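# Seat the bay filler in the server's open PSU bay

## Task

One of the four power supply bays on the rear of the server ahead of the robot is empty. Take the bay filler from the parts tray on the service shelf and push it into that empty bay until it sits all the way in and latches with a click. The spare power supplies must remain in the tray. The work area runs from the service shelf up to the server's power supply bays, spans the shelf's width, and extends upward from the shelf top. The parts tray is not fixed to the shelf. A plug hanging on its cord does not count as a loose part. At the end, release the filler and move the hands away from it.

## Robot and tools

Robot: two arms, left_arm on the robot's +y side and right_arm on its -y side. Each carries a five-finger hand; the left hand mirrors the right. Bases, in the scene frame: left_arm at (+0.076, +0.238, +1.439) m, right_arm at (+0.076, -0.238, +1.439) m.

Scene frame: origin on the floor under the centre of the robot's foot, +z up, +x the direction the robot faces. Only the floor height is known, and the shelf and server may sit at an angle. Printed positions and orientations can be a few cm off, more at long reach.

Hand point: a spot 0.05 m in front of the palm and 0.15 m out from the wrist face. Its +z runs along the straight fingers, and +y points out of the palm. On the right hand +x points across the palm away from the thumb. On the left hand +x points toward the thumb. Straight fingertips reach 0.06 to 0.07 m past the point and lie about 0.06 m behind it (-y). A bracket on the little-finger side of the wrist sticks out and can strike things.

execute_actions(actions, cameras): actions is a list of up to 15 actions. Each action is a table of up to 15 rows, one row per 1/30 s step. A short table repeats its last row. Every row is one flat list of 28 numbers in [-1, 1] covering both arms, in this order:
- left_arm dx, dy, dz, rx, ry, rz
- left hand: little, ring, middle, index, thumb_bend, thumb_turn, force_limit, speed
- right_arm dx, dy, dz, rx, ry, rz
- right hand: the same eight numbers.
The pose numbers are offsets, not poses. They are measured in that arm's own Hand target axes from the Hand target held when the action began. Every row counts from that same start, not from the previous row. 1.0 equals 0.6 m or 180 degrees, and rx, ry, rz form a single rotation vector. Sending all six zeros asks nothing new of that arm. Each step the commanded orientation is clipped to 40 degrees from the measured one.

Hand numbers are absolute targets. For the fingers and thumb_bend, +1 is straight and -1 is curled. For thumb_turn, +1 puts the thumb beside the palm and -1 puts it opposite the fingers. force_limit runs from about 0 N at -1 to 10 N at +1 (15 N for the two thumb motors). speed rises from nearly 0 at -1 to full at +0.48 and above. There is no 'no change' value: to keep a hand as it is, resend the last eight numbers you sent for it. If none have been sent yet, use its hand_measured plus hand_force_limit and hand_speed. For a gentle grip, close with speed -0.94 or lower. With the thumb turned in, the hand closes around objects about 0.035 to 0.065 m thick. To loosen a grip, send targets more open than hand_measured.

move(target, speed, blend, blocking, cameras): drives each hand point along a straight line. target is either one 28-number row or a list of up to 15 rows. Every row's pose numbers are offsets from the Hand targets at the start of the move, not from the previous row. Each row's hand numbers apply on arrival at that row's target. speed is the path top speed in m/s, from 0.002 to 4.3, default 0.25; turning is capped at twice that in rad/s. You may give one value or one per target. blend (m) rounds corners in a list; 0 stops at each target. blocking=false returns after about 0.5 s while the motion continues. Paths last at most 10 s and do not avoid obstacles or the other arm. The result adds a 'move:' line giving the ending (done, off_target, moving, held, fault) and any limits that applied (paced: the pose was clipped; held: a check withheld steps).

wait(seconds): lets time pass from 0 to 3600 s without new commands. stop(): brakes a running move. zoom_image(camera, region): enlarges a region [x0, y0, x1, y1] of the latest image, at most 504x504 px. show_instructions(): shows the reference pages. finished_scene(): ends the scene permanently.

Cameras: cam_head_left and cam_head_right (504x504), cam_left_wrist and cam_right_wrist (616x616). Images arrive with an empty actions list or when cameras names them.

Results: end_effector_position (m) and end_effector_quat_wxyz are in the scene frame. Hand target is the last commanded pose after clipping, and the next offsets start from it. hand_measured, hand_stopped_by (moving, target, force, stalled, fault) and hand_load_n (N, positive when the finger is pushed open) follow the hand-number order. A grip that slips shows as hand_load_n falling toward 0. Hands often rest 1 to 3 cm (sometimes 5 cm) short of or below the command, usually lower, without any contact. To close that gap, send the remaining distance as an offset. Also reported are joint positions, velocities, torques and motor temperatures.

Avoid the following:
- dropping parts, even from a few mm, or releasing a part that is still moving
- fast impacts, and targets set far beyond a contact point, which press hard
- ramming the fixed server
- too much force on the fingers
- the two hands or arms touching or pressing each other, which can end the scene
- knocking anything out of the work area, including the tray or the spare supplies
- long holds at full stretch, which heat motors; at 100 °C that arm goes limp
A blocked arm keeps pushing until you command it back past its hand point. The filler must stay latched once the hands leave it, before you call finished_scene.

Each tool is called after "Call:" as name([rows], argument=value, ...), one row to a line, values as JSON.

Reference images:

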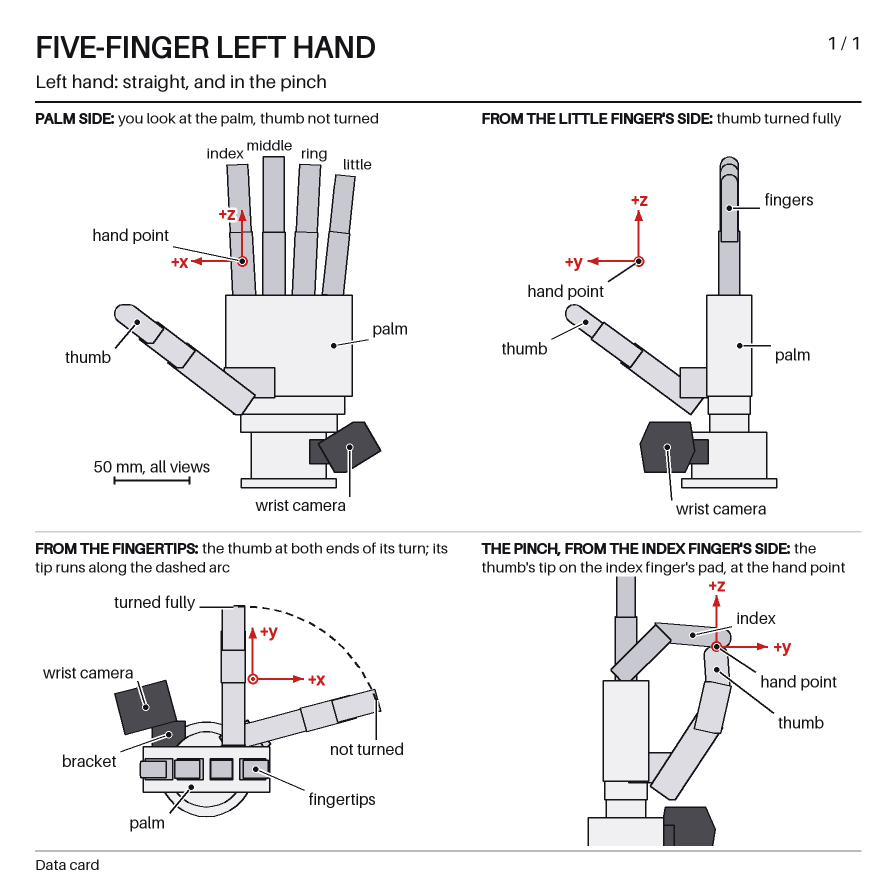

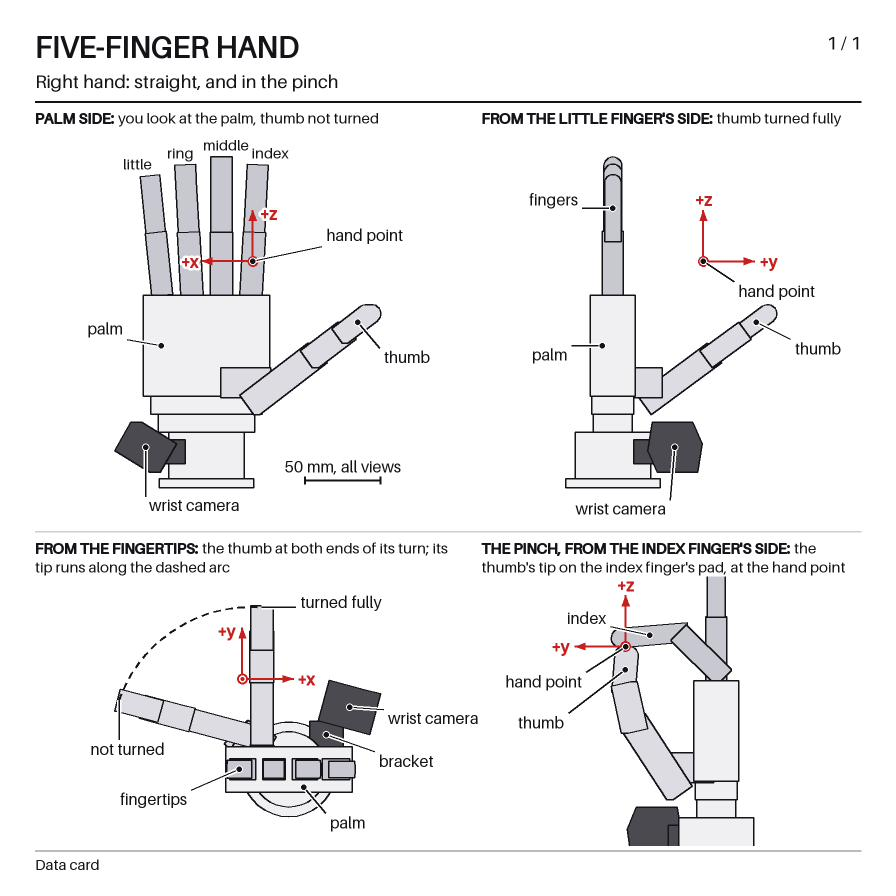

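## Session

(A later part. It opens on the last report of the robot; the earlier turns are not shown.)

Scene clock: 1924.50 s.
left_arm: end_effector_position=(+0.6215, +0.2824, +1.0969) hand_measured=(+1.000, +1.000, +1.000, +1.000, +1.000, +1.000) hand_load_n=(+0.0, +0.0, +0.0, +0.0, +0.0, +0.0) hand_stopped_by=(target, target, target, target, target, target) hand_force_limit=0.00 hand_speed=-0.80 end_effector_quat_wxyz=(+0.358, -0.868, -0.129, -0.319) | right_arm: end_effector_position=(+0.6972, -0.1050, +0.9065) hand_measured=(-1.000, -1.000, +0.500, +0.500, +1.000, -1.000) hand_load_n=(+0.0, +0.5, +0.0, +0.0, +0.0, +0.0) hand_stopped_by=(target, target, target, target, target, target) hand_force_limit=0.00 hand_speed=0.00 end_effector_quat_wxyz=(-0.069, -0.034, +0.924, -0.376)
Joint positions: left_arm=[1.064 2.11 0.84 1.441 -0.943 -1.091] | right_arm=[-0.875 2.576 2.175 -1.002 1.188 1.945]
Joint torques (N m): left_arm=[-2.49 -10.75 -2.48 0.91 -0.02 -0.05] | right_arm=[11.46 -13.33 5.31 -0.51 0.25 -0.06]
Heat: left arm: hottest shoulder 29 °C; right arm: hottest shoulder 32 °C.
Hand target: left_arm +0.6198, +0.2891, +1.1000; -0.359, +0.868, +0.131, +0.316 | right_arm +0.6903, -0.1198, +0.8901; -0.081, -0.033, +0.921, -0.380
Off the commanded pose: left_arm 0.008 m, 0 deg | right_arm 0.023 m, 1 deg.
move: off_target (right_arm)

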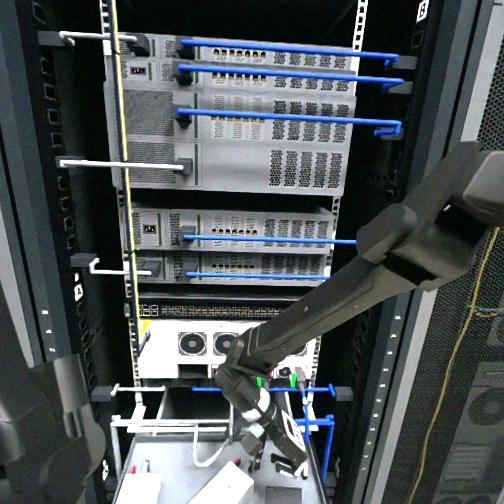

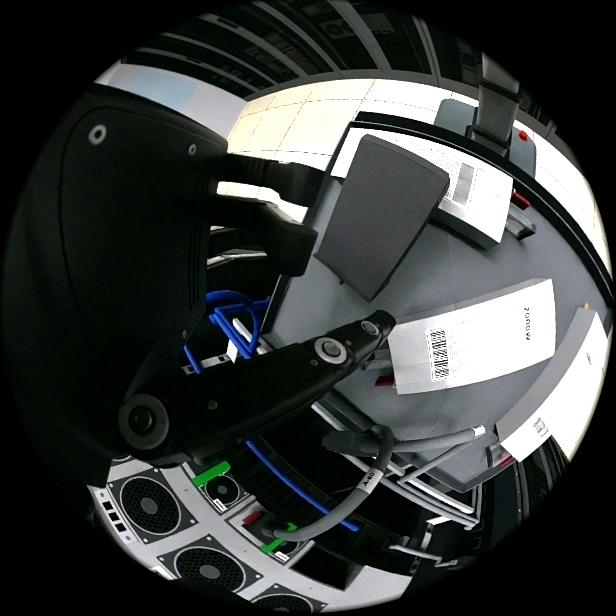

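Call:
move([
  [0,0,0,0,0,0,1,1,1,1,1,1,0,-0.8,0,-0.0177,0.0177,0,0,0,-1,-1,0.5,0.5,1,-1,0,0],
], speed=0.12, cameras=["cam_head_left","cam_head_right","cam_right_wrist"])

Call:
zoom_image(camera="cam_head_left", region=[240, 434, 320, 504])

Call:
zoom_image(camera="cam_head_right", region=[220, 434, 300, 504])

Scene clock: 1972.33 s.
left_arm: end_effector_position=(+0.6215, +0.2824, +1.0969) hand_measured=(+1.000, +1.000, +1.000, +1.000, +1.000, +1.000) hand_load_n=(+0.0, +0.0, +0.0, +0.0, +0.0, -0.5) hand_stopped_by=(target, target, target, target, target, target) hand_force_limit=0.00 hand_speed=-0.80 end_effector_quat_wxyz=(+0.358, -0.868, -0.129, -0.319) | right_arm: end_effector_position=(+0.6929, -0.1143, +0.8976) hand_measured=(-1.000, -1.000, +0.500, +0.500, +1.000, -1.000) hand_load_n=(+0.0, +0.0, +0.0, +0.0, +0.0, +0.0) hand_stopped_by=(target, target, target, target, target, target) hand_force_limit=0.00 hand_speed=0.00 end_effector_quat_wxyz=(-0.073, -0.038, +0.923, -0.376)
Joint positions: left_arm=[1.064 2.11 0.84 1.441 -0.943 -1.091] | right_arm=[-0.891 2.576 2.158 -0.956 1.185 1.901]
Joint torques (N m): left_arm=[-2.49 -10.75 -2.54 1.02 -0.03 -0.03] | right_arm=[11.05 -15.44 3.08 0.09 0.25 -0.06]
Heat: left arm: hottest shoulder 29 °C; right arm: hottest shoulder 34 °C.
Hand target: left_arm +0.6198, +0.2891, +1.1000; -0.359, +0.868, +0.131, +0.316 | right_arm +0.6904, -0.1348, +0.8901; -0.081, -0.033, +0.921, -0.380
Off the commanded pose: left_arm 0.008 m, 0 deg | right_arm 0.022 m, 1 deg.
move: off_target (right_arm)

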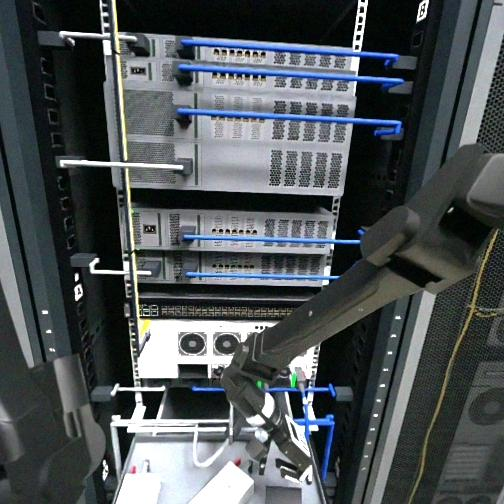

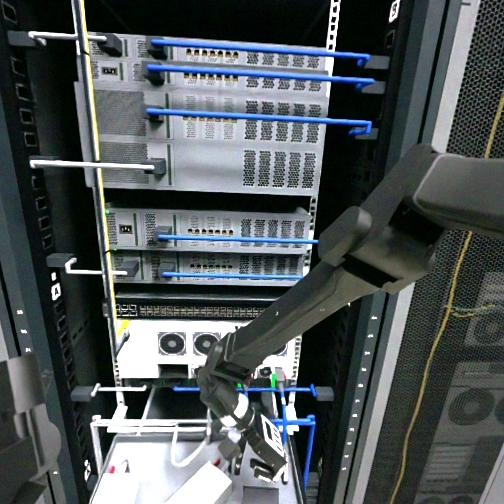

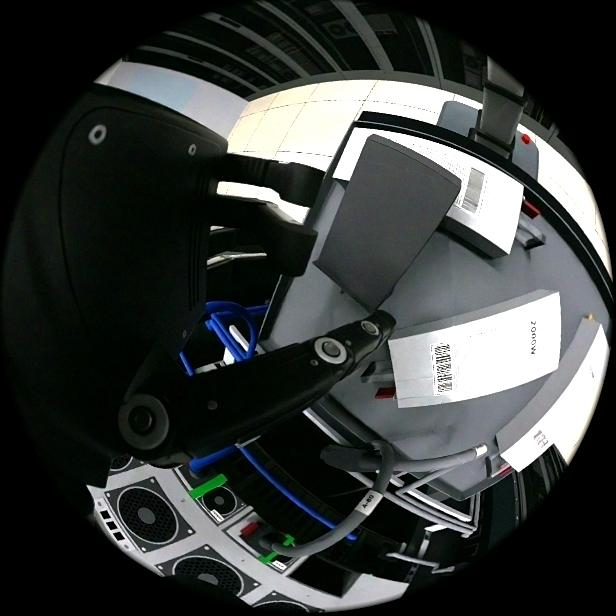

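Scaled by 6.300.

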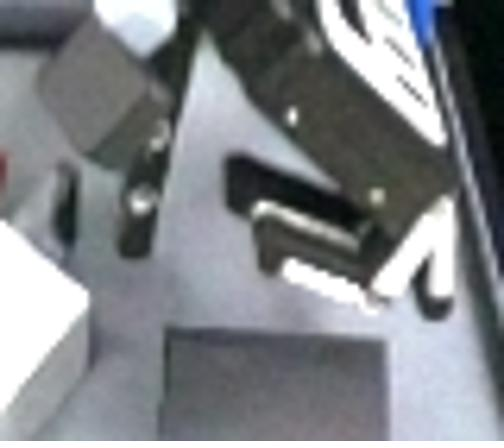

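Scaled by 6.300.

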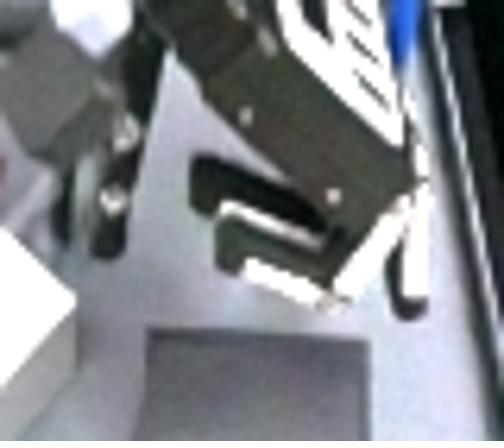

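Call:
move([
  [0,0,0,0,0,0,1,1,1,1,1,1,0,-0.8,0.0473,0.0478,0.0478,0,0,0,-1,-1,0.5,0.5,1,-1,0,0],
], speed=0.08, cameras=["cam_head_left","cam_head_right","cam_right_wrist"])

Call:
zoom_image(camera="cam_head_left", region=[240, 434, 320, 504])

Call:
zoom_image(camera="cam_right_wrist", region=[280, 130, 560, 410])

Scene clock: 1996.17 s.
left_arm: end_effector_position=(+0.6215, +0.2824, +1.0969) hand_measured=(+1.000, +1.000, +1.000, +1.000, +1.000, +1.000) hand_load_n=(+0.0, +0.0, +0.0, +0.0, +0.0, +0.0) hand_stopped_by=(target, target, target, target, target, target) hand_force_limit=0.00 hand_speed=-0.80 end_effector_quat_wxyz=(+0.358, -0.868, -0.129, -0.319) | right_arm: end_effector_position=(+0.6737, -0.1181, +0.8746) hand_measured=(-1.000, -1.000, +0.500, +0.500, +1.000, -1.000) hand_load_n=(+0.0, +0.0, +0.0, +0.0, +0.0, +0.0) hand_stopped_by=(target, target, target, target, target, target) hand_force_limit=0.00 hand_speed=0.00 end_effector_quat_wxyz=(-0.064, -0.030, +0.924, -0.375)
Joint positions: left_arm=[1.064 2.11 0.84 1.441 -0.943 -1.091] | right_arm=[-0.907 2.587 2.093 -0.815 1.181 1.857]
Joint torques (N m): left_arm=[-2.55 -10.81 -2.52 0.98 -0.03 -0.05] | right_arm=[10.7 -12.92 2.73 0.14 0.28 -0.04]
Heat: left arm: hottest shoulder 29 °C; right arm: hottest shoulder 34 °C.
Hand target: left_arm +0.6198, +0.2891, +1.1000; -0.359, +0.868, +0.131, +0.316 | right_arm +0.6554, -0.1349, +0.8551; -0.081, -0.033, +0.921, -0.381
Off the commanded pose: left_arm 0.008 m, 0 deg | right_arm 0.031 m, 2 deg.
move: off_target (right_arm)

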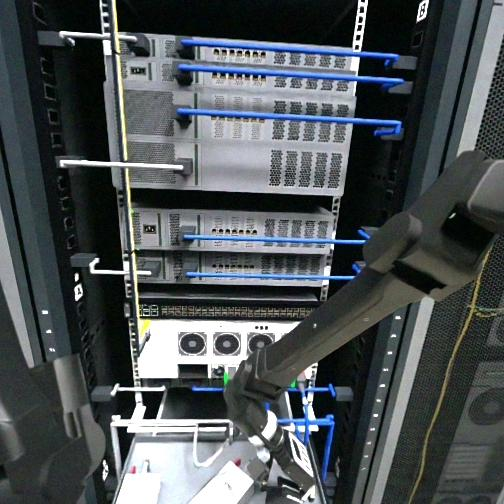

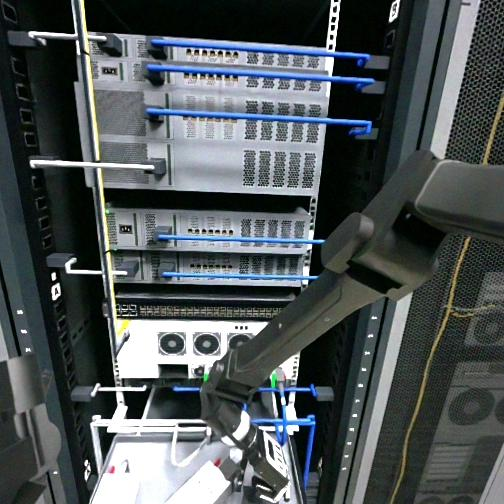

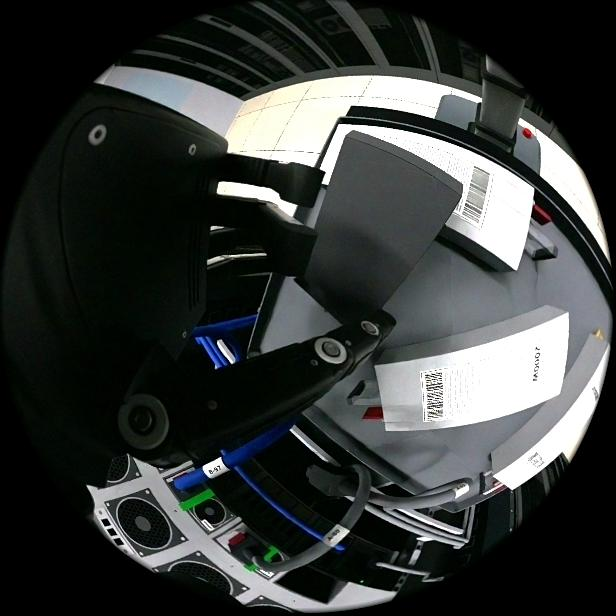

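Scaled by 6.300.

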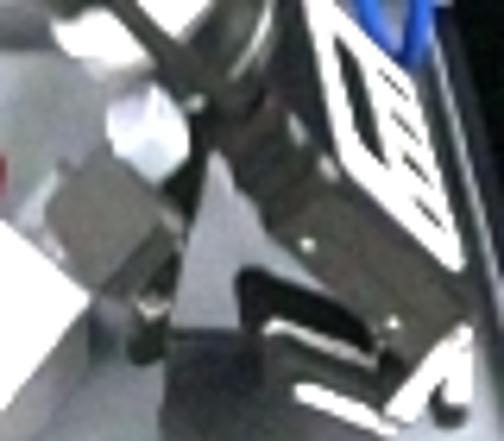

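Scaled by 1.800 from the camera's image (finer frame: 880x880).

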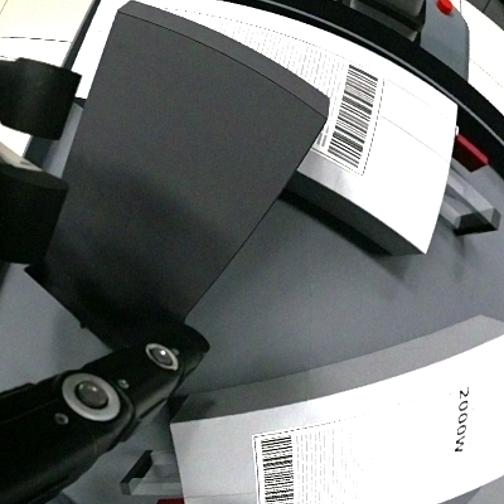

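Call:
zoom_image(camera="cam_head_right", region=[220, 434, 300, 504])

Scaled by 6.300.

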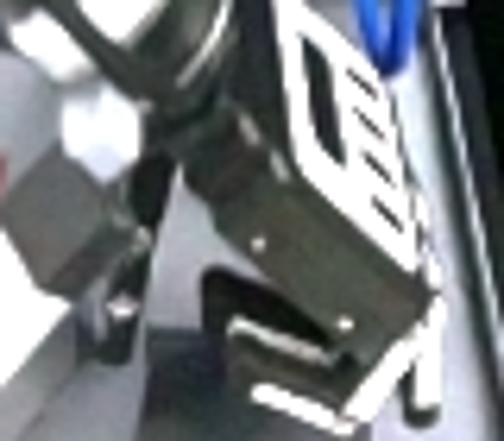

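Call:
move([
  [0,0,0,0,0,0,1,1,1,1,1,1,0,-0.8,0.0352,0.0365,0.0202,0,0,0,-1,-1,0.7,0.7,1,-1,0,0],
], speed=0.08, cameras=["cam_head_left","cam_head_right","cam_right_wrist"])

Call:
zoom_image(camera="cam_head_left", region=[240, 434, 320, 504])

Call:
zoom_image(camera="cam_right_wrist", region=[280, 130, 560, 410])

Scene clock: 2029.97 s.
left_arm: end_effector_position=(+0.6215, +0.2824, +1.0969) hand_measured=(+1.000, +1.000, +1.000, +1.000, +1.000, +1.000) hand_load_n=(+0.0, +0.0, +0.0, +0.0, +0.0, +0.0) hand_stopped_by=(target, target, target, target, target, target) hand_force_limit=0.00 hand_speed=-0.80 end_effector_quat_wxyz=(+0.358, -0.868, -0.129, -0.319) | right_arm: end_effector_position=(+0.6429, -0.1088, +0.8510) hand_measured=(-1.000, -1.000, +0.700, +0.700, +1.000, -1.000) hand_load_n=(+0.0, +0.0, +0.0, +0.0, +0.0, +0.0) hand_stopped_by=(target, target, target, target, target, target) hand_force_limit=0.00 hand_speed=0.00 end_effector_quat_wxyz=(-0.068, -0.034, +0.924, -0.375)
Joint positions: left_arm=[1.064 2.11 0.84 1.441 -0.943 -1.091] | right_arm=[-0.907 2.629 2.066 -0.753 1.18 1.853]
Joint torques (N m): left_arm=[-2.78 -11.11 -2.52 0.94 -0.04 -0.04] | right_arm=[10.58 -12.4 2.61 0.12 0.3 -0.06]
Heat: left arm: hottest shoulder 29 °C; right arm: hottest shoulder 34 °C.
Hand target: left_arm +0.6198, +0.2891, +1.1000; -0.359, +0.868, +0.131, +0.316 | right_arm +0.6304, -0.1279, +0.8350; -0.081, -0.033, +0.921, -0.380
Off the commanded pose: left_arm 0.008 m, 0 deg | right_arm 0.028 m, 2 deg.
move: off_target (right_arm)

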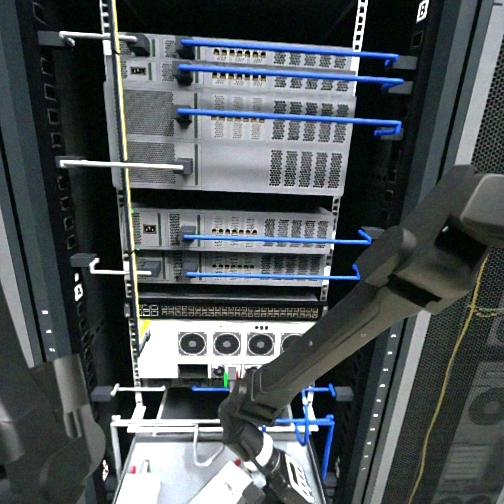

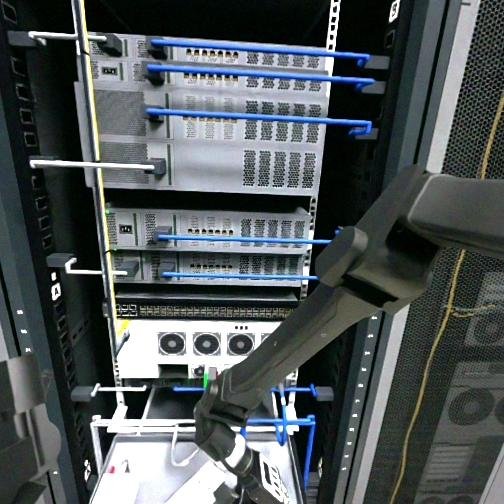

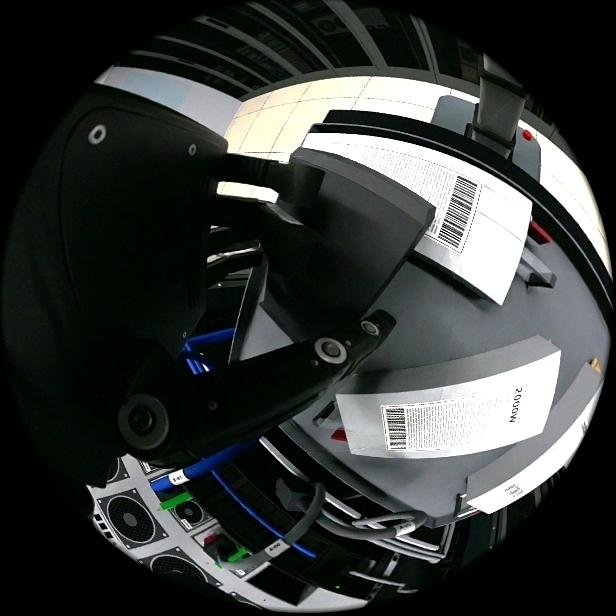

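Scaled by 6.300.

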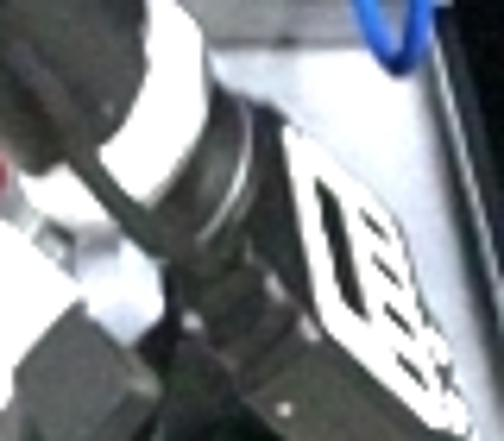

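Scaled by 1.800 from the camera's image (finer frame: 880x880).

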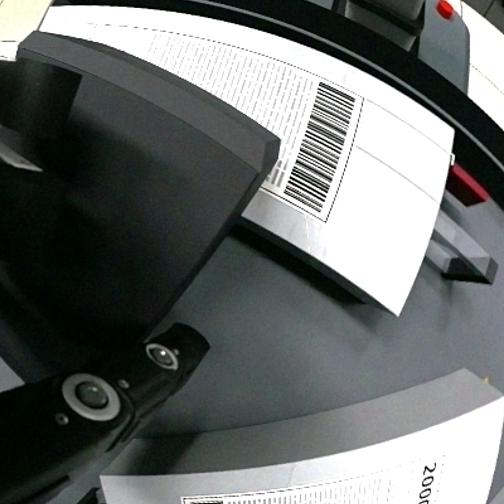

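Call:
move([
  [0,0,0,0,0,0,1,1,1,1,1,1,0,-0.8,-0.0222,0.0212,0.0212,0,0,0,-1,-1,0.7,0.7,1,-1,0,0],
], speed=0.05, cameras=["cam_right_wrist","cam_left_wrist"])

Call:
zoom_image(camera="cam_right_wrist", region=[180, 130, 480, 430])

Call:
zoom_image(camera="cam_left_wrist", region=[0, 180, 140, 320])

Scene clock: 2050.23 s.
left_arm: end_effector_position=(+0.6215, +0.2824, +1.0969) hand_measured=(+1.000, +1.000, +1.000, +1.000, +1.000, +1.000) hand_load_n=(+0.0, +0.0, +0.0, +0.0, +0.0, +0.0) hand_stopped_by=(target, target, target, target, target, target) hand_force_limit=0.00 hand_speed=-0.80 end_effector_quat_wxyz=(+0.358, -0.868, -0.129, -0.319) | right_arm: end_effector_position=(+0.6568, -0.1085, +0.8356) hand_measured=(-1.000, -1.000, +0.700, +0.700, +1.000, -1.000) hand_load_n=(+0.5, +0.0, +0.0, +0.0, +0.0, +0.0) hand_stopped_by=(target, target, target, target, target, target) hand_force_limit=0.00 hand_speed=0.00 end_effector_quat_wxyz=(-0.062, -0.031, +0.925, -0.374)
Joint positions: left_arm=[1.064 2.11 0.84 1.441 -0.943 -1.091] | right_arm=[-0.917 2.681 2.161 -0.753 1.177 1.82]
Joint torques (N m): left_arm=[-2.43 -10.87 -2.51 1.05 -0.01 -0.06] | right_arm=[10.4 -11.93 4.12 -0.59 0.29 -0.04]
Heat: left arm: hottest shoulder 29 °C; right arm: hottest shoulder 34 °C.
Hand target: left_arm +0.6198, +0.2891, +1.1000; -0.359, +0.868, +0.131, +0.316 | right_arm +0.6403, -0.1277, +0.8150; -0.081, -0.033, +0.921, -0.380
Off the commanded pose: left_arm 0.008 m, 0 deg | right_arm 0.033 m, 2 deg.
move: off_target (right_arm)
Images, in order (width x height): cam_left_wrist 616x616, cam_right_wrist 616x616.

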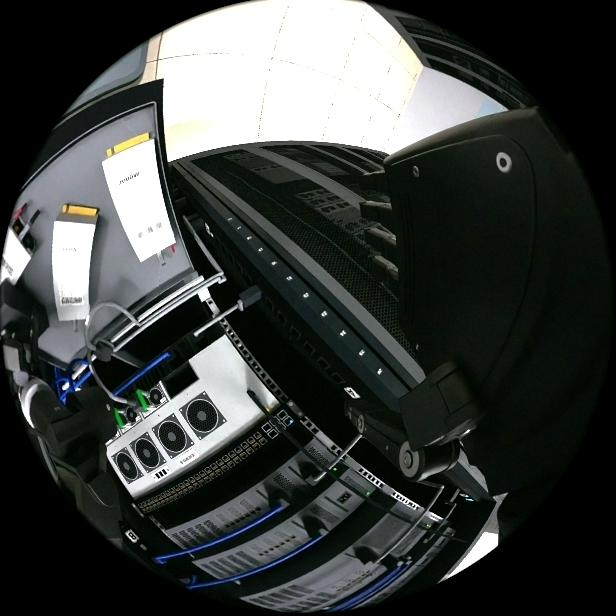

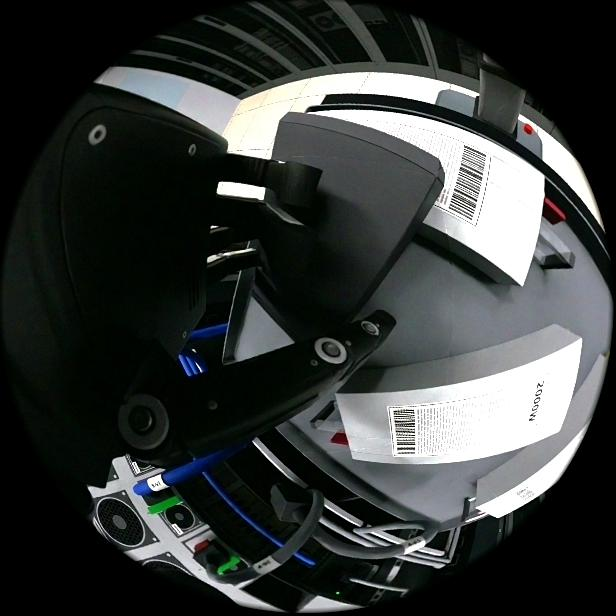

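Scaled by 1.680 from the camera's image (finer frame: 880x880).

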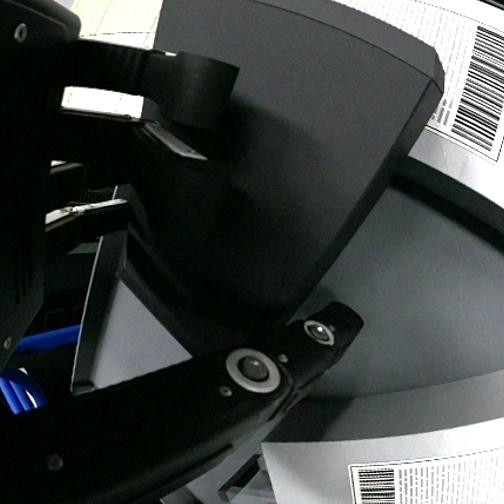

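Scaled by 3.600 from the camera's image (finer frame: 880x880).

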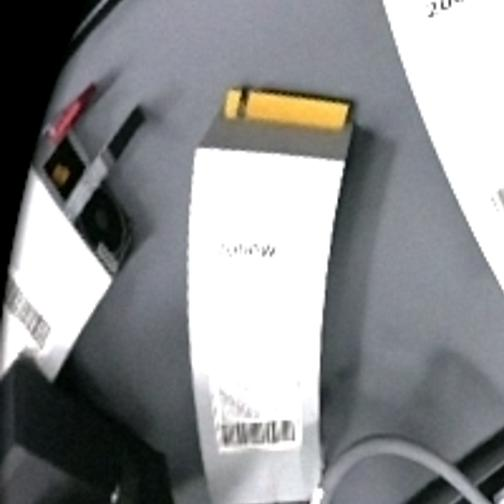

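Call:
move([
  [0,0,0,0,0,0,1,1,1,1,1,1,0,-0.8,0,0.0053,0.0053,0,0,0,-1,-1,0.35,0.35,0.7,-1,-0.4,-0.85],
], speed=0.05, cameras=["cam_right_wrist"])

Call:
zoom_image(camera="cam_right_wrist", region=[180, 130, 480, 430])

Scene clock: 2062.47 s.
left_arm: end_effector_position=(+0.6215, +0.2824, +1.0969) hand_measured=(+1.000, +1.000, +1.000, +1.000, +1.000, +1.000) hand_load_n=(+0.0, +0.0, +0.0, +0.0, +0.0, -0.5) hand_stopped_by=(target, target, target, target, target, target) hand_force_limit=0.00 hand_speed=-0.80 end_effector_quat_wxyz=(+0.358, -0.868, -0.129, -0.319) | right_arm: end_effector_position=(+0.6608, -0.1088, +0.8341) hand_measured=(-1.000, -1.000, +0.356, +0.368, +0.832, -1.000) hand_load_n=(+0.0, +0.5, +3.5, +3.0, +5.5, +0.0) hand_stopped_by=(target, target, force, force, force, target) hand_force_limit=-0.40 hand_speed=-0.85 end_effector_quat_wxyz=(-0.060, -0.029, +0.925, -0.374)
Joint positions: left_arm=[1.064 2.11 0.84 1.441 -0.943 -1.091] | right_arm=[-0.918 2.688 2.178 -0.753 1.177 1.815]
Joint torques (N m): left_arm=[-2.37 -11.05 -2.48 0.96 -0.02 -0.04] | right_arm=[10.46 -11.81 3.95 -0.44 0.26 -0.03]
Heat: left arm: hottest shoulder 30 °C; right arm: hottest shoulder 34 °C.
Hand target: left_arm +0.6198, +0.2891, +1.1000; -0.359, +0.868, +0.131, +0.316 | right_arm +0.6396, -0.1277, +0.8106; -0.081, -0.033, +0.921, -0.380
Off the commanded pose: left_arm 0.008 m, 0 deg | right_arm 0.037 m, 3 deg.
move: off_target (right_arm)

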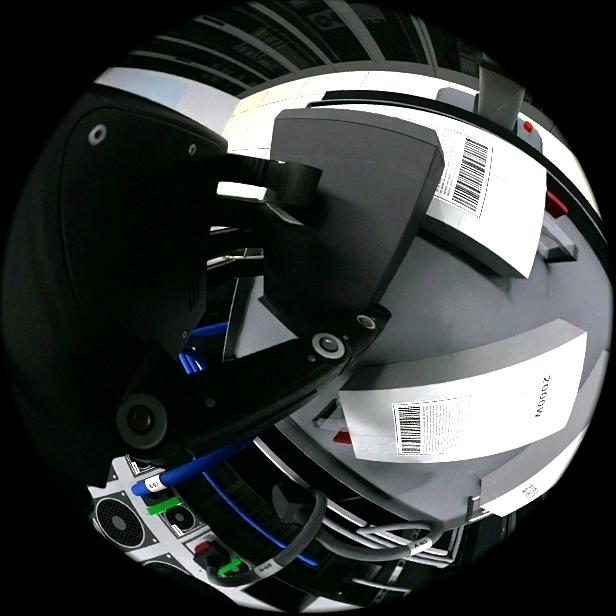

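Scaled by 1.680 from the camera's image (finer frame: 880x880).

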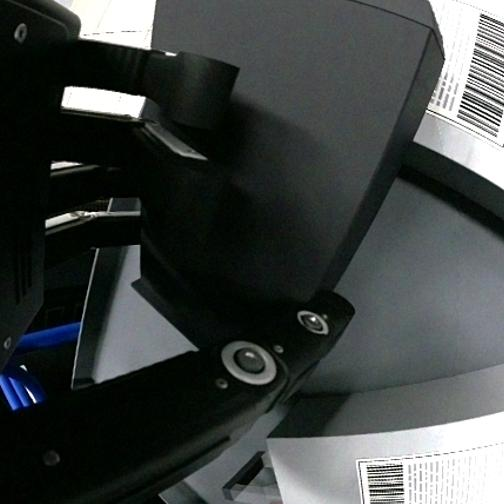

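Call:
move([
  [0,0,0,0,0,0,1,1,1,1,1,1,0,-0.8,0,0,0,0,0,0,-1,-1,0.1,0.1,0.4,-1,0.4,-0.9],
], speed=0.05, cameras=["cam_right_wrist"])

Scene clock: 2068.90 s.
left_arm: end_effector_position=(+0.6215, +0.2824, +1.0969) hand_measured=(+1.000, +1.000, +1.000, +1.000, +1.000, +1.000) hand_load_n=(+0.0, +0.0, +0.0, -0.5, +0.0, -0.5) hand_stopped_by=(target, target, target, target, target, target) hand_force_limit=0.00 hand_speed=-0.80 end_effector_quat_wxyz=(+0.358, -0.868, -0.129, -0.319) | right_arm: end_effector_position=(+0.6615, -0.1089, +0.8339) hand_measured=(-1.000, -1.000, +0.340, +0.344, +0.824, -1.000) hand_load_n=(+0.0, +0.0, +6.5, +6.5, +11.0, +0.0) hand_stopped_by=(target, target, force, force, force, target) hand_force_limit=0.40 hand_speed=-0.90 end_effector_quat_wxyz=(-0.060, -0.029, +0.925, -0.373)
Joint positions: left_arm=[1.064 2.11 0.84 1.441 -0.943 -1.091] | right_arm=[-0.918 2.688 2.18 -0.753 1.176 1.815]
Joint torques (N m): left_arm=[-2.43 -11.11 -2.51 0.98 -0.01 -0.04] | right_arm=[10.64 -11.69 3.78 -0.47 0.31 -0.03]
Heat: left arm: hottest shoulder 30 °C; right arm: hottest shoulder 34 °C.
Hand target: left_arm +0.6198, +0.2891, +1.1000; -0.359, +0.868, +0.131, +0.316 | right_arm +0.6394, -0.1277, +0.8105; -0.081, -0.033, +0.921, -0.380
Off the commanded pose: left_arm 0.008 m, 0 deg | right_arm 0.037 m, 3 deg.
move: done

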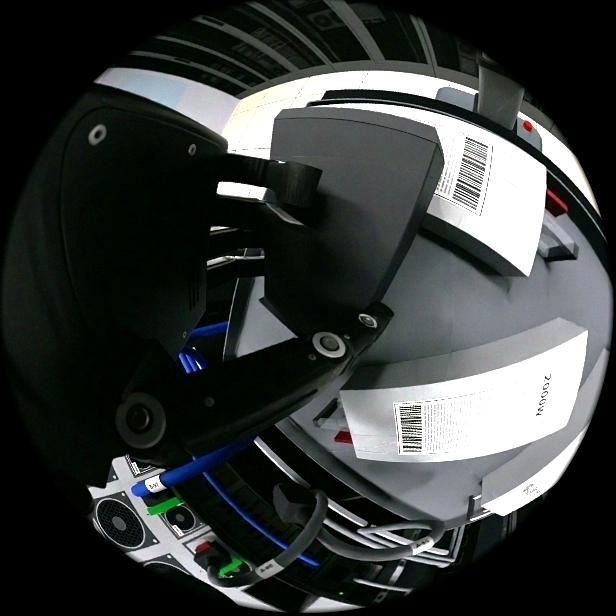

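Call:
move([
  [0,0,0,0,0,0,1,1,1,1,1,1,0,-0.8,0.0116,-0.0464,-0.0464,0,0,0,-1,-1,0.1,0.1,0.4,-1,0.4,-0.9],
], speed=0.04, cameras=["cam_right_wrist","cam_head_left"])

Scene clock: 2084.23 s.
left_arm: end_effector_position=(+0.6215, +0.2824, +1.0969) hand_measured=(+1.000, +1.000, +1.000, +1.000, +1.000, +1.000) hand_load_n=(+0.0, -0.5, +0.0, +0.0, +0.0, -0.5) hand_stopped_by=(target, target, target, target, target, target) hand_force_limit=0.00 hand_speed=-0.80 end_effector_quat_wxyz=(+0.358, -0.868, -0.129, -0.319) | right_arm: end_effector_position=(+0.6385, -0.1172, +0.8482) hand_measured=(-1.000, -1.000, +0.340, +0.344, +0.824, -1.000) hand_load_n=(+0.0, +0.0, +6.5, +6.5, +11.0, -1.0) hand_stopped_by=(target, target, force, force, force, target) hand_force_limit=0.40 hand_speed=-0.90 end_effector_quat_wxyz=(-0.077, -0.038, +0.923, -0.376)
Joint positions: left_arm=[1.064 2.11 0.84 1.441 -0.943 -1.091] | right_arm=[-0.918 2.629 2.066 -0.766 1.176 1.847]
Joint torques (N m): left_arm=[-2.55 -10.7 -2.51 1.06 0 -0.04] | right_arm=[11.63 -14.62 2.09 -1.07 0.54 0.19]
Heat: left arm: hottest shoulder 30 °C; right arm: hottest shoulder 34 °C.
Hand target: left_arm +0.6198, +0.2891, +1.1000; -0.359, +0.868, +0.131, +0.316 | right_arm +0.6397, -0.1278, +0.8507; -0.081, -0.033, +0.921, -0.380
Off the commanded pose: left_arm 0.008 m, 0 deg | right_arm 0.011 m, 1 deg.
move: off_target (right_arm)
Images, in order (width x height): cam_head_left 504x504, cam_right_wrist 616x616.

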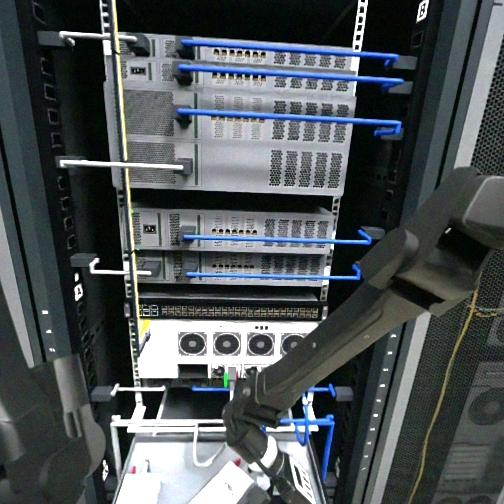

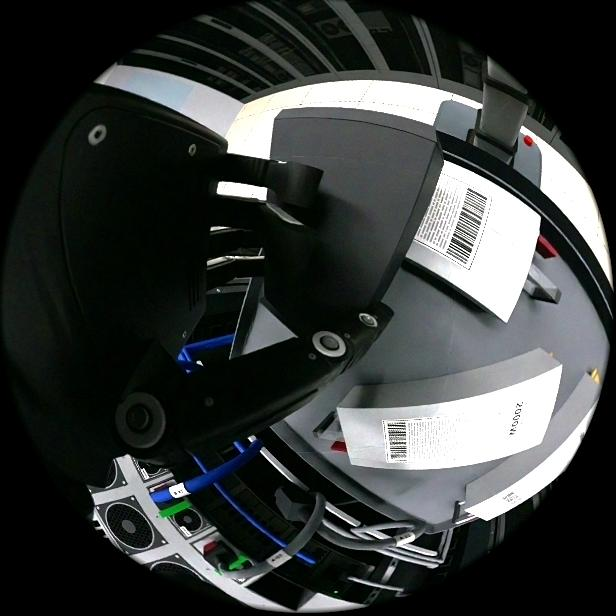

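Call:
move([
  [0,0,0,0,0,0,1,1,1,1,1,1,0,-0.8,0.059,-0.1003,-0.1003,0,0,0,-1,-1,0.1,0.1,0.4,-1,0.4,-0.9],
], speed=0.06, cameras=["cam_right_wrist","cam_head_left"])

Scene clock: 2157.70 s.
left_arm: end_effector_position=(+0.6215, +0.2824, +1.0969) hand_measured=(+1.000, +1.000, +1.000, +1.000, +1.000, +1.000) hand_load_n=(+0.0, +0.0, +0.0, +0.0, -0.5, +0.0) hand_stopped_by=(target, target, target, target, target, target) hand_force_limit=0.00 hand_speed=-0.80 end_effector_quat_wxyz=(+0.358, -0.868, -0.129, -0.319) | right_arm: end_effector_position=(+0.6181, -0.1385, +0.9321) hand_measured=(-1.000, -1.000, +0.340, +0.344, +0.824, -1.000) hand_load_n=(+0.0, +0.0, +6.5, +6.5, +11.5, -1.0) hand_stopped_by=(target, target, force, force, force, target) hand_force_limit=0.40 hand_speed=-0.90 end_effector_quat_wxyz=(-0.085, -0.028, +0.920, -0.382)
Joint positions: left_arm=[1.064 2.11 0.84 1.441 -0.943 -1.091] | right_arm=[-0.891 2.399 1.765 -0.828 1.184 1.994]
Joint torques (N m): left_arm=[-2.61 -10.87 -2.51 1.01 -0.02 -0.05] | right_arm=[13.57 -14.1 1.48 -1.2 0.54 0.21]
Heat: left arm: hottest shoulder 30 °C; right arm: hottest shoulder 35 °C.
Hand target: left_arm +0.6198, +0.2891, +1.1000; -0.359, +0.868, +0.131, +0.316 | right_arm +0.6195, -0.1279, +0.9406; -0.081, -0.033, +0.921, -0.380
Off the commanded pose: left_arm 0.008 m, 0 deg | right_arm 0.014 m, 1 deg.
move: off_target (right_arm)
Images, in order (width x height): cam_head_left 504x504, cam_right_wrist 616x616.

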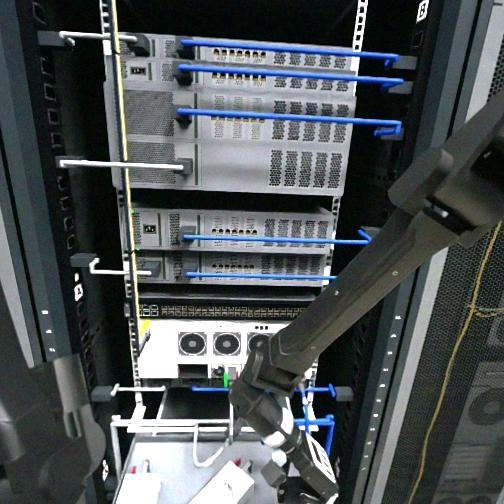

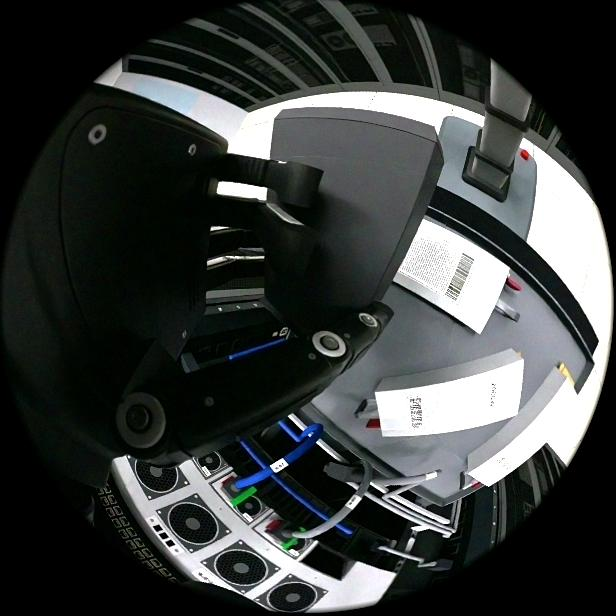

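Call:
move([
  [0,0,0,0,0,0,1,1,1,1,1,1,0,-0.8,0.0387,-0.045,0.007,-0.0144,-0.4272,-0.2835,-1,-1,0.1,0.1,0.4,-1,0.4,-0.9],
], speed=0.11, cameras=["cam_right_wrist","cam_head_left","cam_left_wrist"])

Scene clock: 2177.07 s.
left_arm: end_effector_position=(+0.6215, +0.2824, +1.0969) hand_measured=(+1.000, +1.000, +1.000, +1.000, +1.000, +1.000) hand_load_n=(+0.0, +0.0, +0.0, +0.0, +0.0, +0.0) hand_stopped_by=(target, target, target, target, target, target) hand_force_limit=0.00 hand_speed=-0.80 end_effector_quat_wxyz=(+0.358, -0.868, -0.129, -0.319) | right_arm: end_effector_position=(+0.6013, -0.1362, +0.9618) hand_measured=(-1.000, -1.000, +0.340, +0.344, +0.824, -1.000) hand_load_n=(+0.0, +0.0, +6.5, +6.5, +11.5, -1.5) hand_stopped_by=(target, target, force, force, force, target) hand_force_limit=0.40 hand_speed=-0.90 end_effector_quat_wxyz=(+0.353, -0.614, +0.680, -0.190)
Joint positions: left_arm=[1.064 2.11 0.84 1.441 -0.943 -1.091] | right_arm=[-1.153 2.235 1.061 1.06 -0.078 -0.124]
Joint torques (N m): left_arm=[-2.37 -10.7 -2.45 0.98 -0.01 -0.04] | right_arm=[6.24 -11.93 -1.63 1.2 -0.57 -0.03]
Heat: left arm: hottest shoulder 30 °C; right arm: hottest shoulder 35 °C.
Hand target: left_arm +0.6198, +0.2891, +1.1000; -0.359, +0.868, +0.131, +0.316 | right_arm +0.5995, -0.1502, +0.9604; +0.345, -0.617, +0.681, -0.193
Off the commanded pose: left_arm 0.008 m, 0 deg | right_arm 0.014 m, 1 deg.
move: off_target (right_arm)
Images, in order (width x height): cam_head_left 504x504, cam_left_wrist 616x616, cam_right_wrist 616x616.

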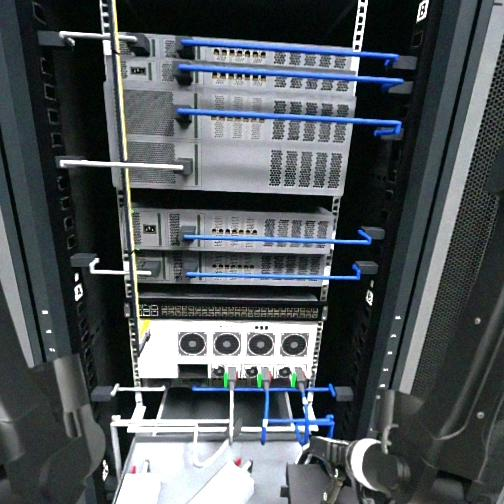

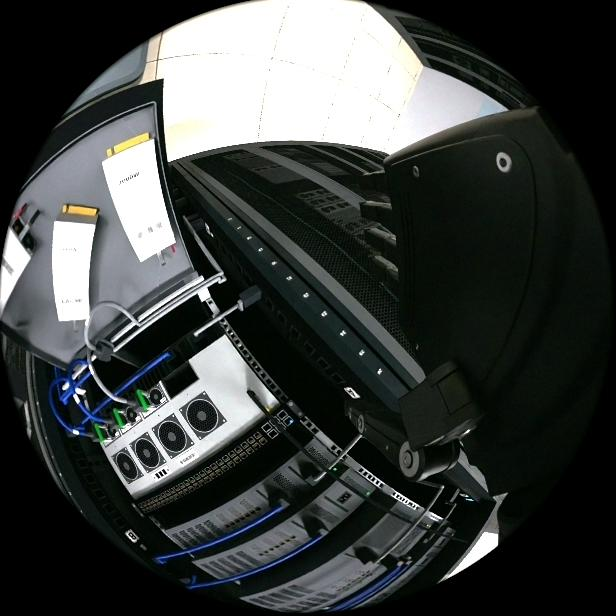

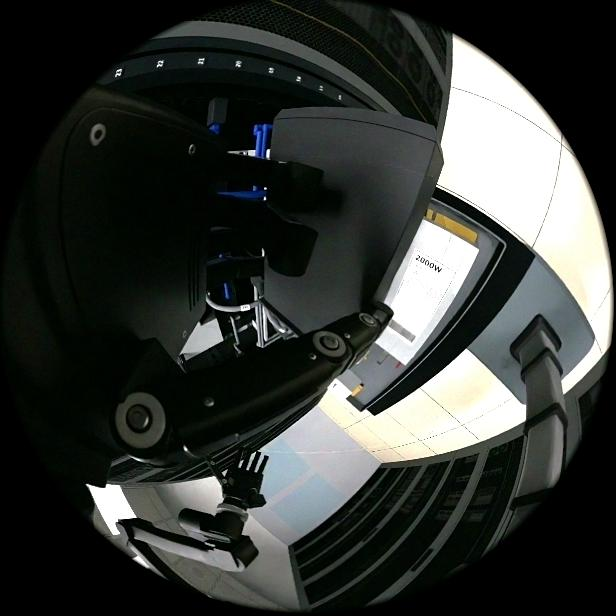

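Call:
wait(seconds=0.1, cameras=["all"])

Scene clock: 2220.20 s.
left_arm: end_effector_position=(+0.6215, +0.2824, +1.0969) hand_measured=(+1.000, +1.000, +1.000, +1.000, +1.000, +1.000) hand_load_n=(+0.0, +0.0, +0.0, +0.0, +0.0, +0.0) hand_stopped_by=(target, target, target, target, target, target) hand_force_limit=0.00 hand_speed=-0.80 end_effector_quat_wxyz=(+0.358, -0.868, -0.129, -0.319) | right_arm: end_effector_position=(+0.6012, -0.1363, +0.9617) hand_measured=(-1.000, -1.000, +0.340, +0.344, +0.824, -1.000) hand_load_n=(-0.5, +0.0, +6.5, +6.5, +11.0, -1.5) hand_stopped_by=(target, target, force, force, force, target) hand_force_limit=0.40 hand_speed=-0.90 end_effector_quat_wxyz=(+0.353, -0.614, +0.680, -0.190)
Joint positions: left_arm=[1.064 2.11 0.84 1.441 -0.943 -1.091] | right_arm=[-1.153 2.235 1.061 1.06 -0.078 -0.125]
Joint torques (N m): left_arm=[-2.49 -10.93 -2.52 0.98 0 -0.05] | right_arm=[6.48 -11.87 -1.61 1.14 -0.57 0]
Heat: left arm: hottest shoulder 30 °C; right arm: hottest shoulder 35 °C.
Hand target: left_arm +0.6198, +0.2891, +1.1000; -0.359, +0.868, +0.131, +0.316 | right_arm +0.5995, -0.1502, +0.9604; +0.345, -0.617, +0.681, -0.193
Off the commanded pose: left_arm 0.008 m, 0 deg | right_arm 0.014 m, 1 deg.
wait: 0.10 s; at rest from the start

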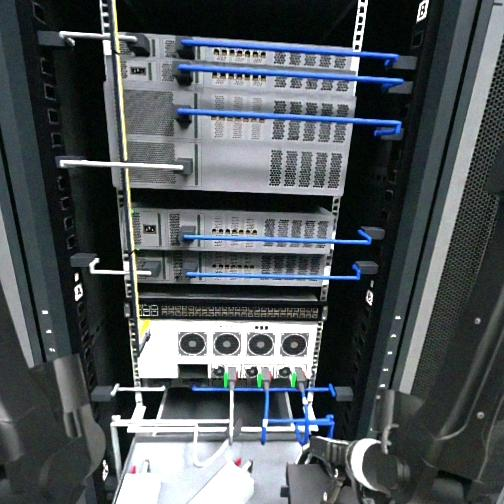

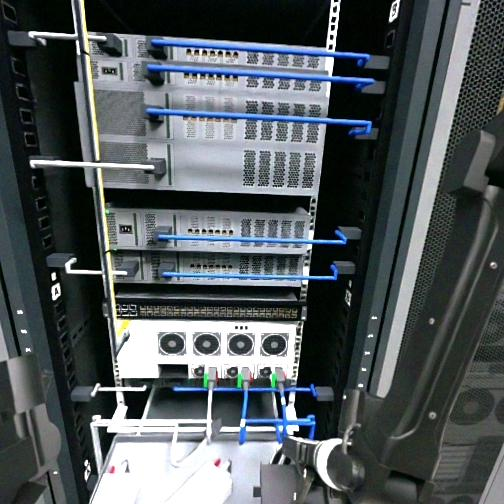

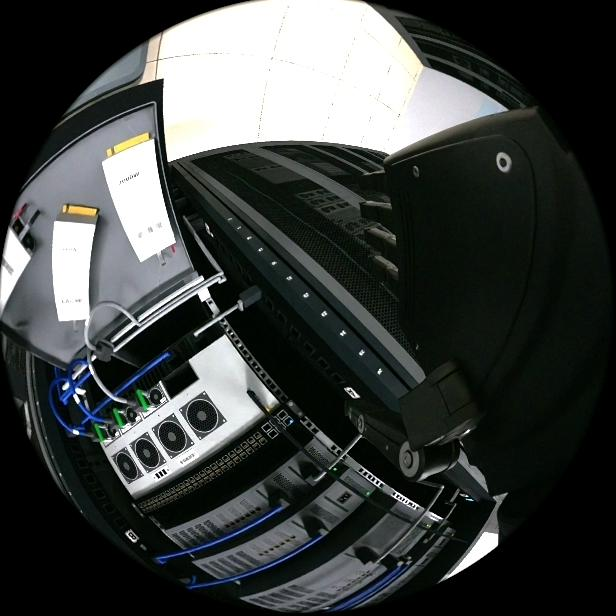

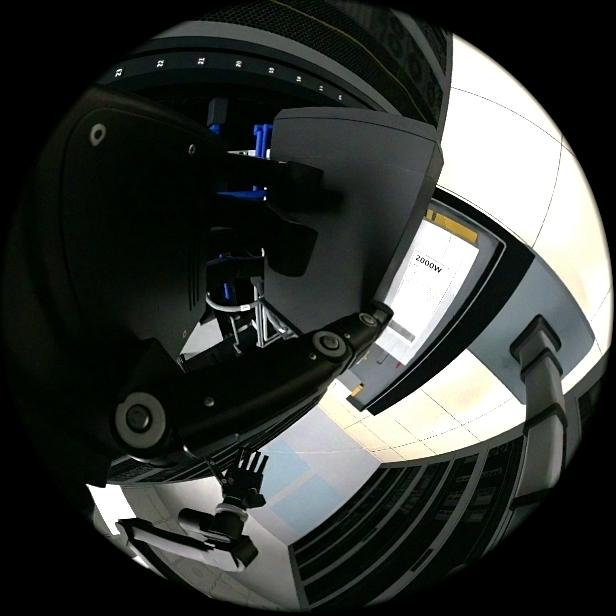

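Call:
zoom_image(camera="cam_head_left", region=[230, 404, 400, 504])

Call:
zoom_image(camera="cam_right_wrist", region=[160, 80, 460, 420])

Scaled by 2.965.

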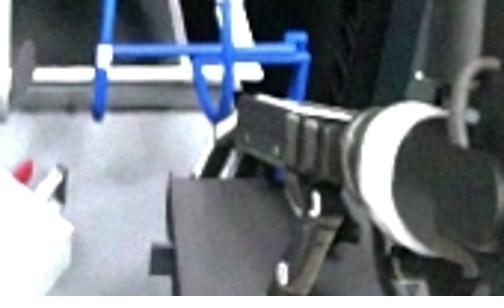

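Scaled by 1.482 from the camera's image (finer frame: 880x880).

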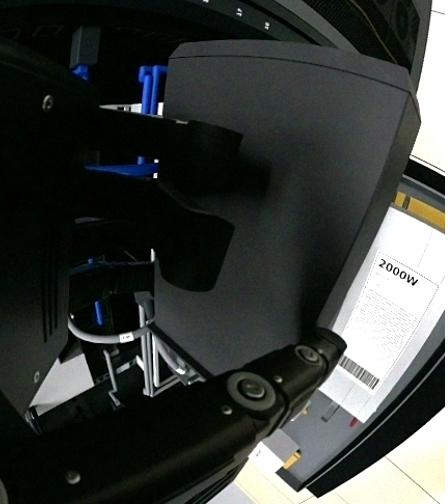

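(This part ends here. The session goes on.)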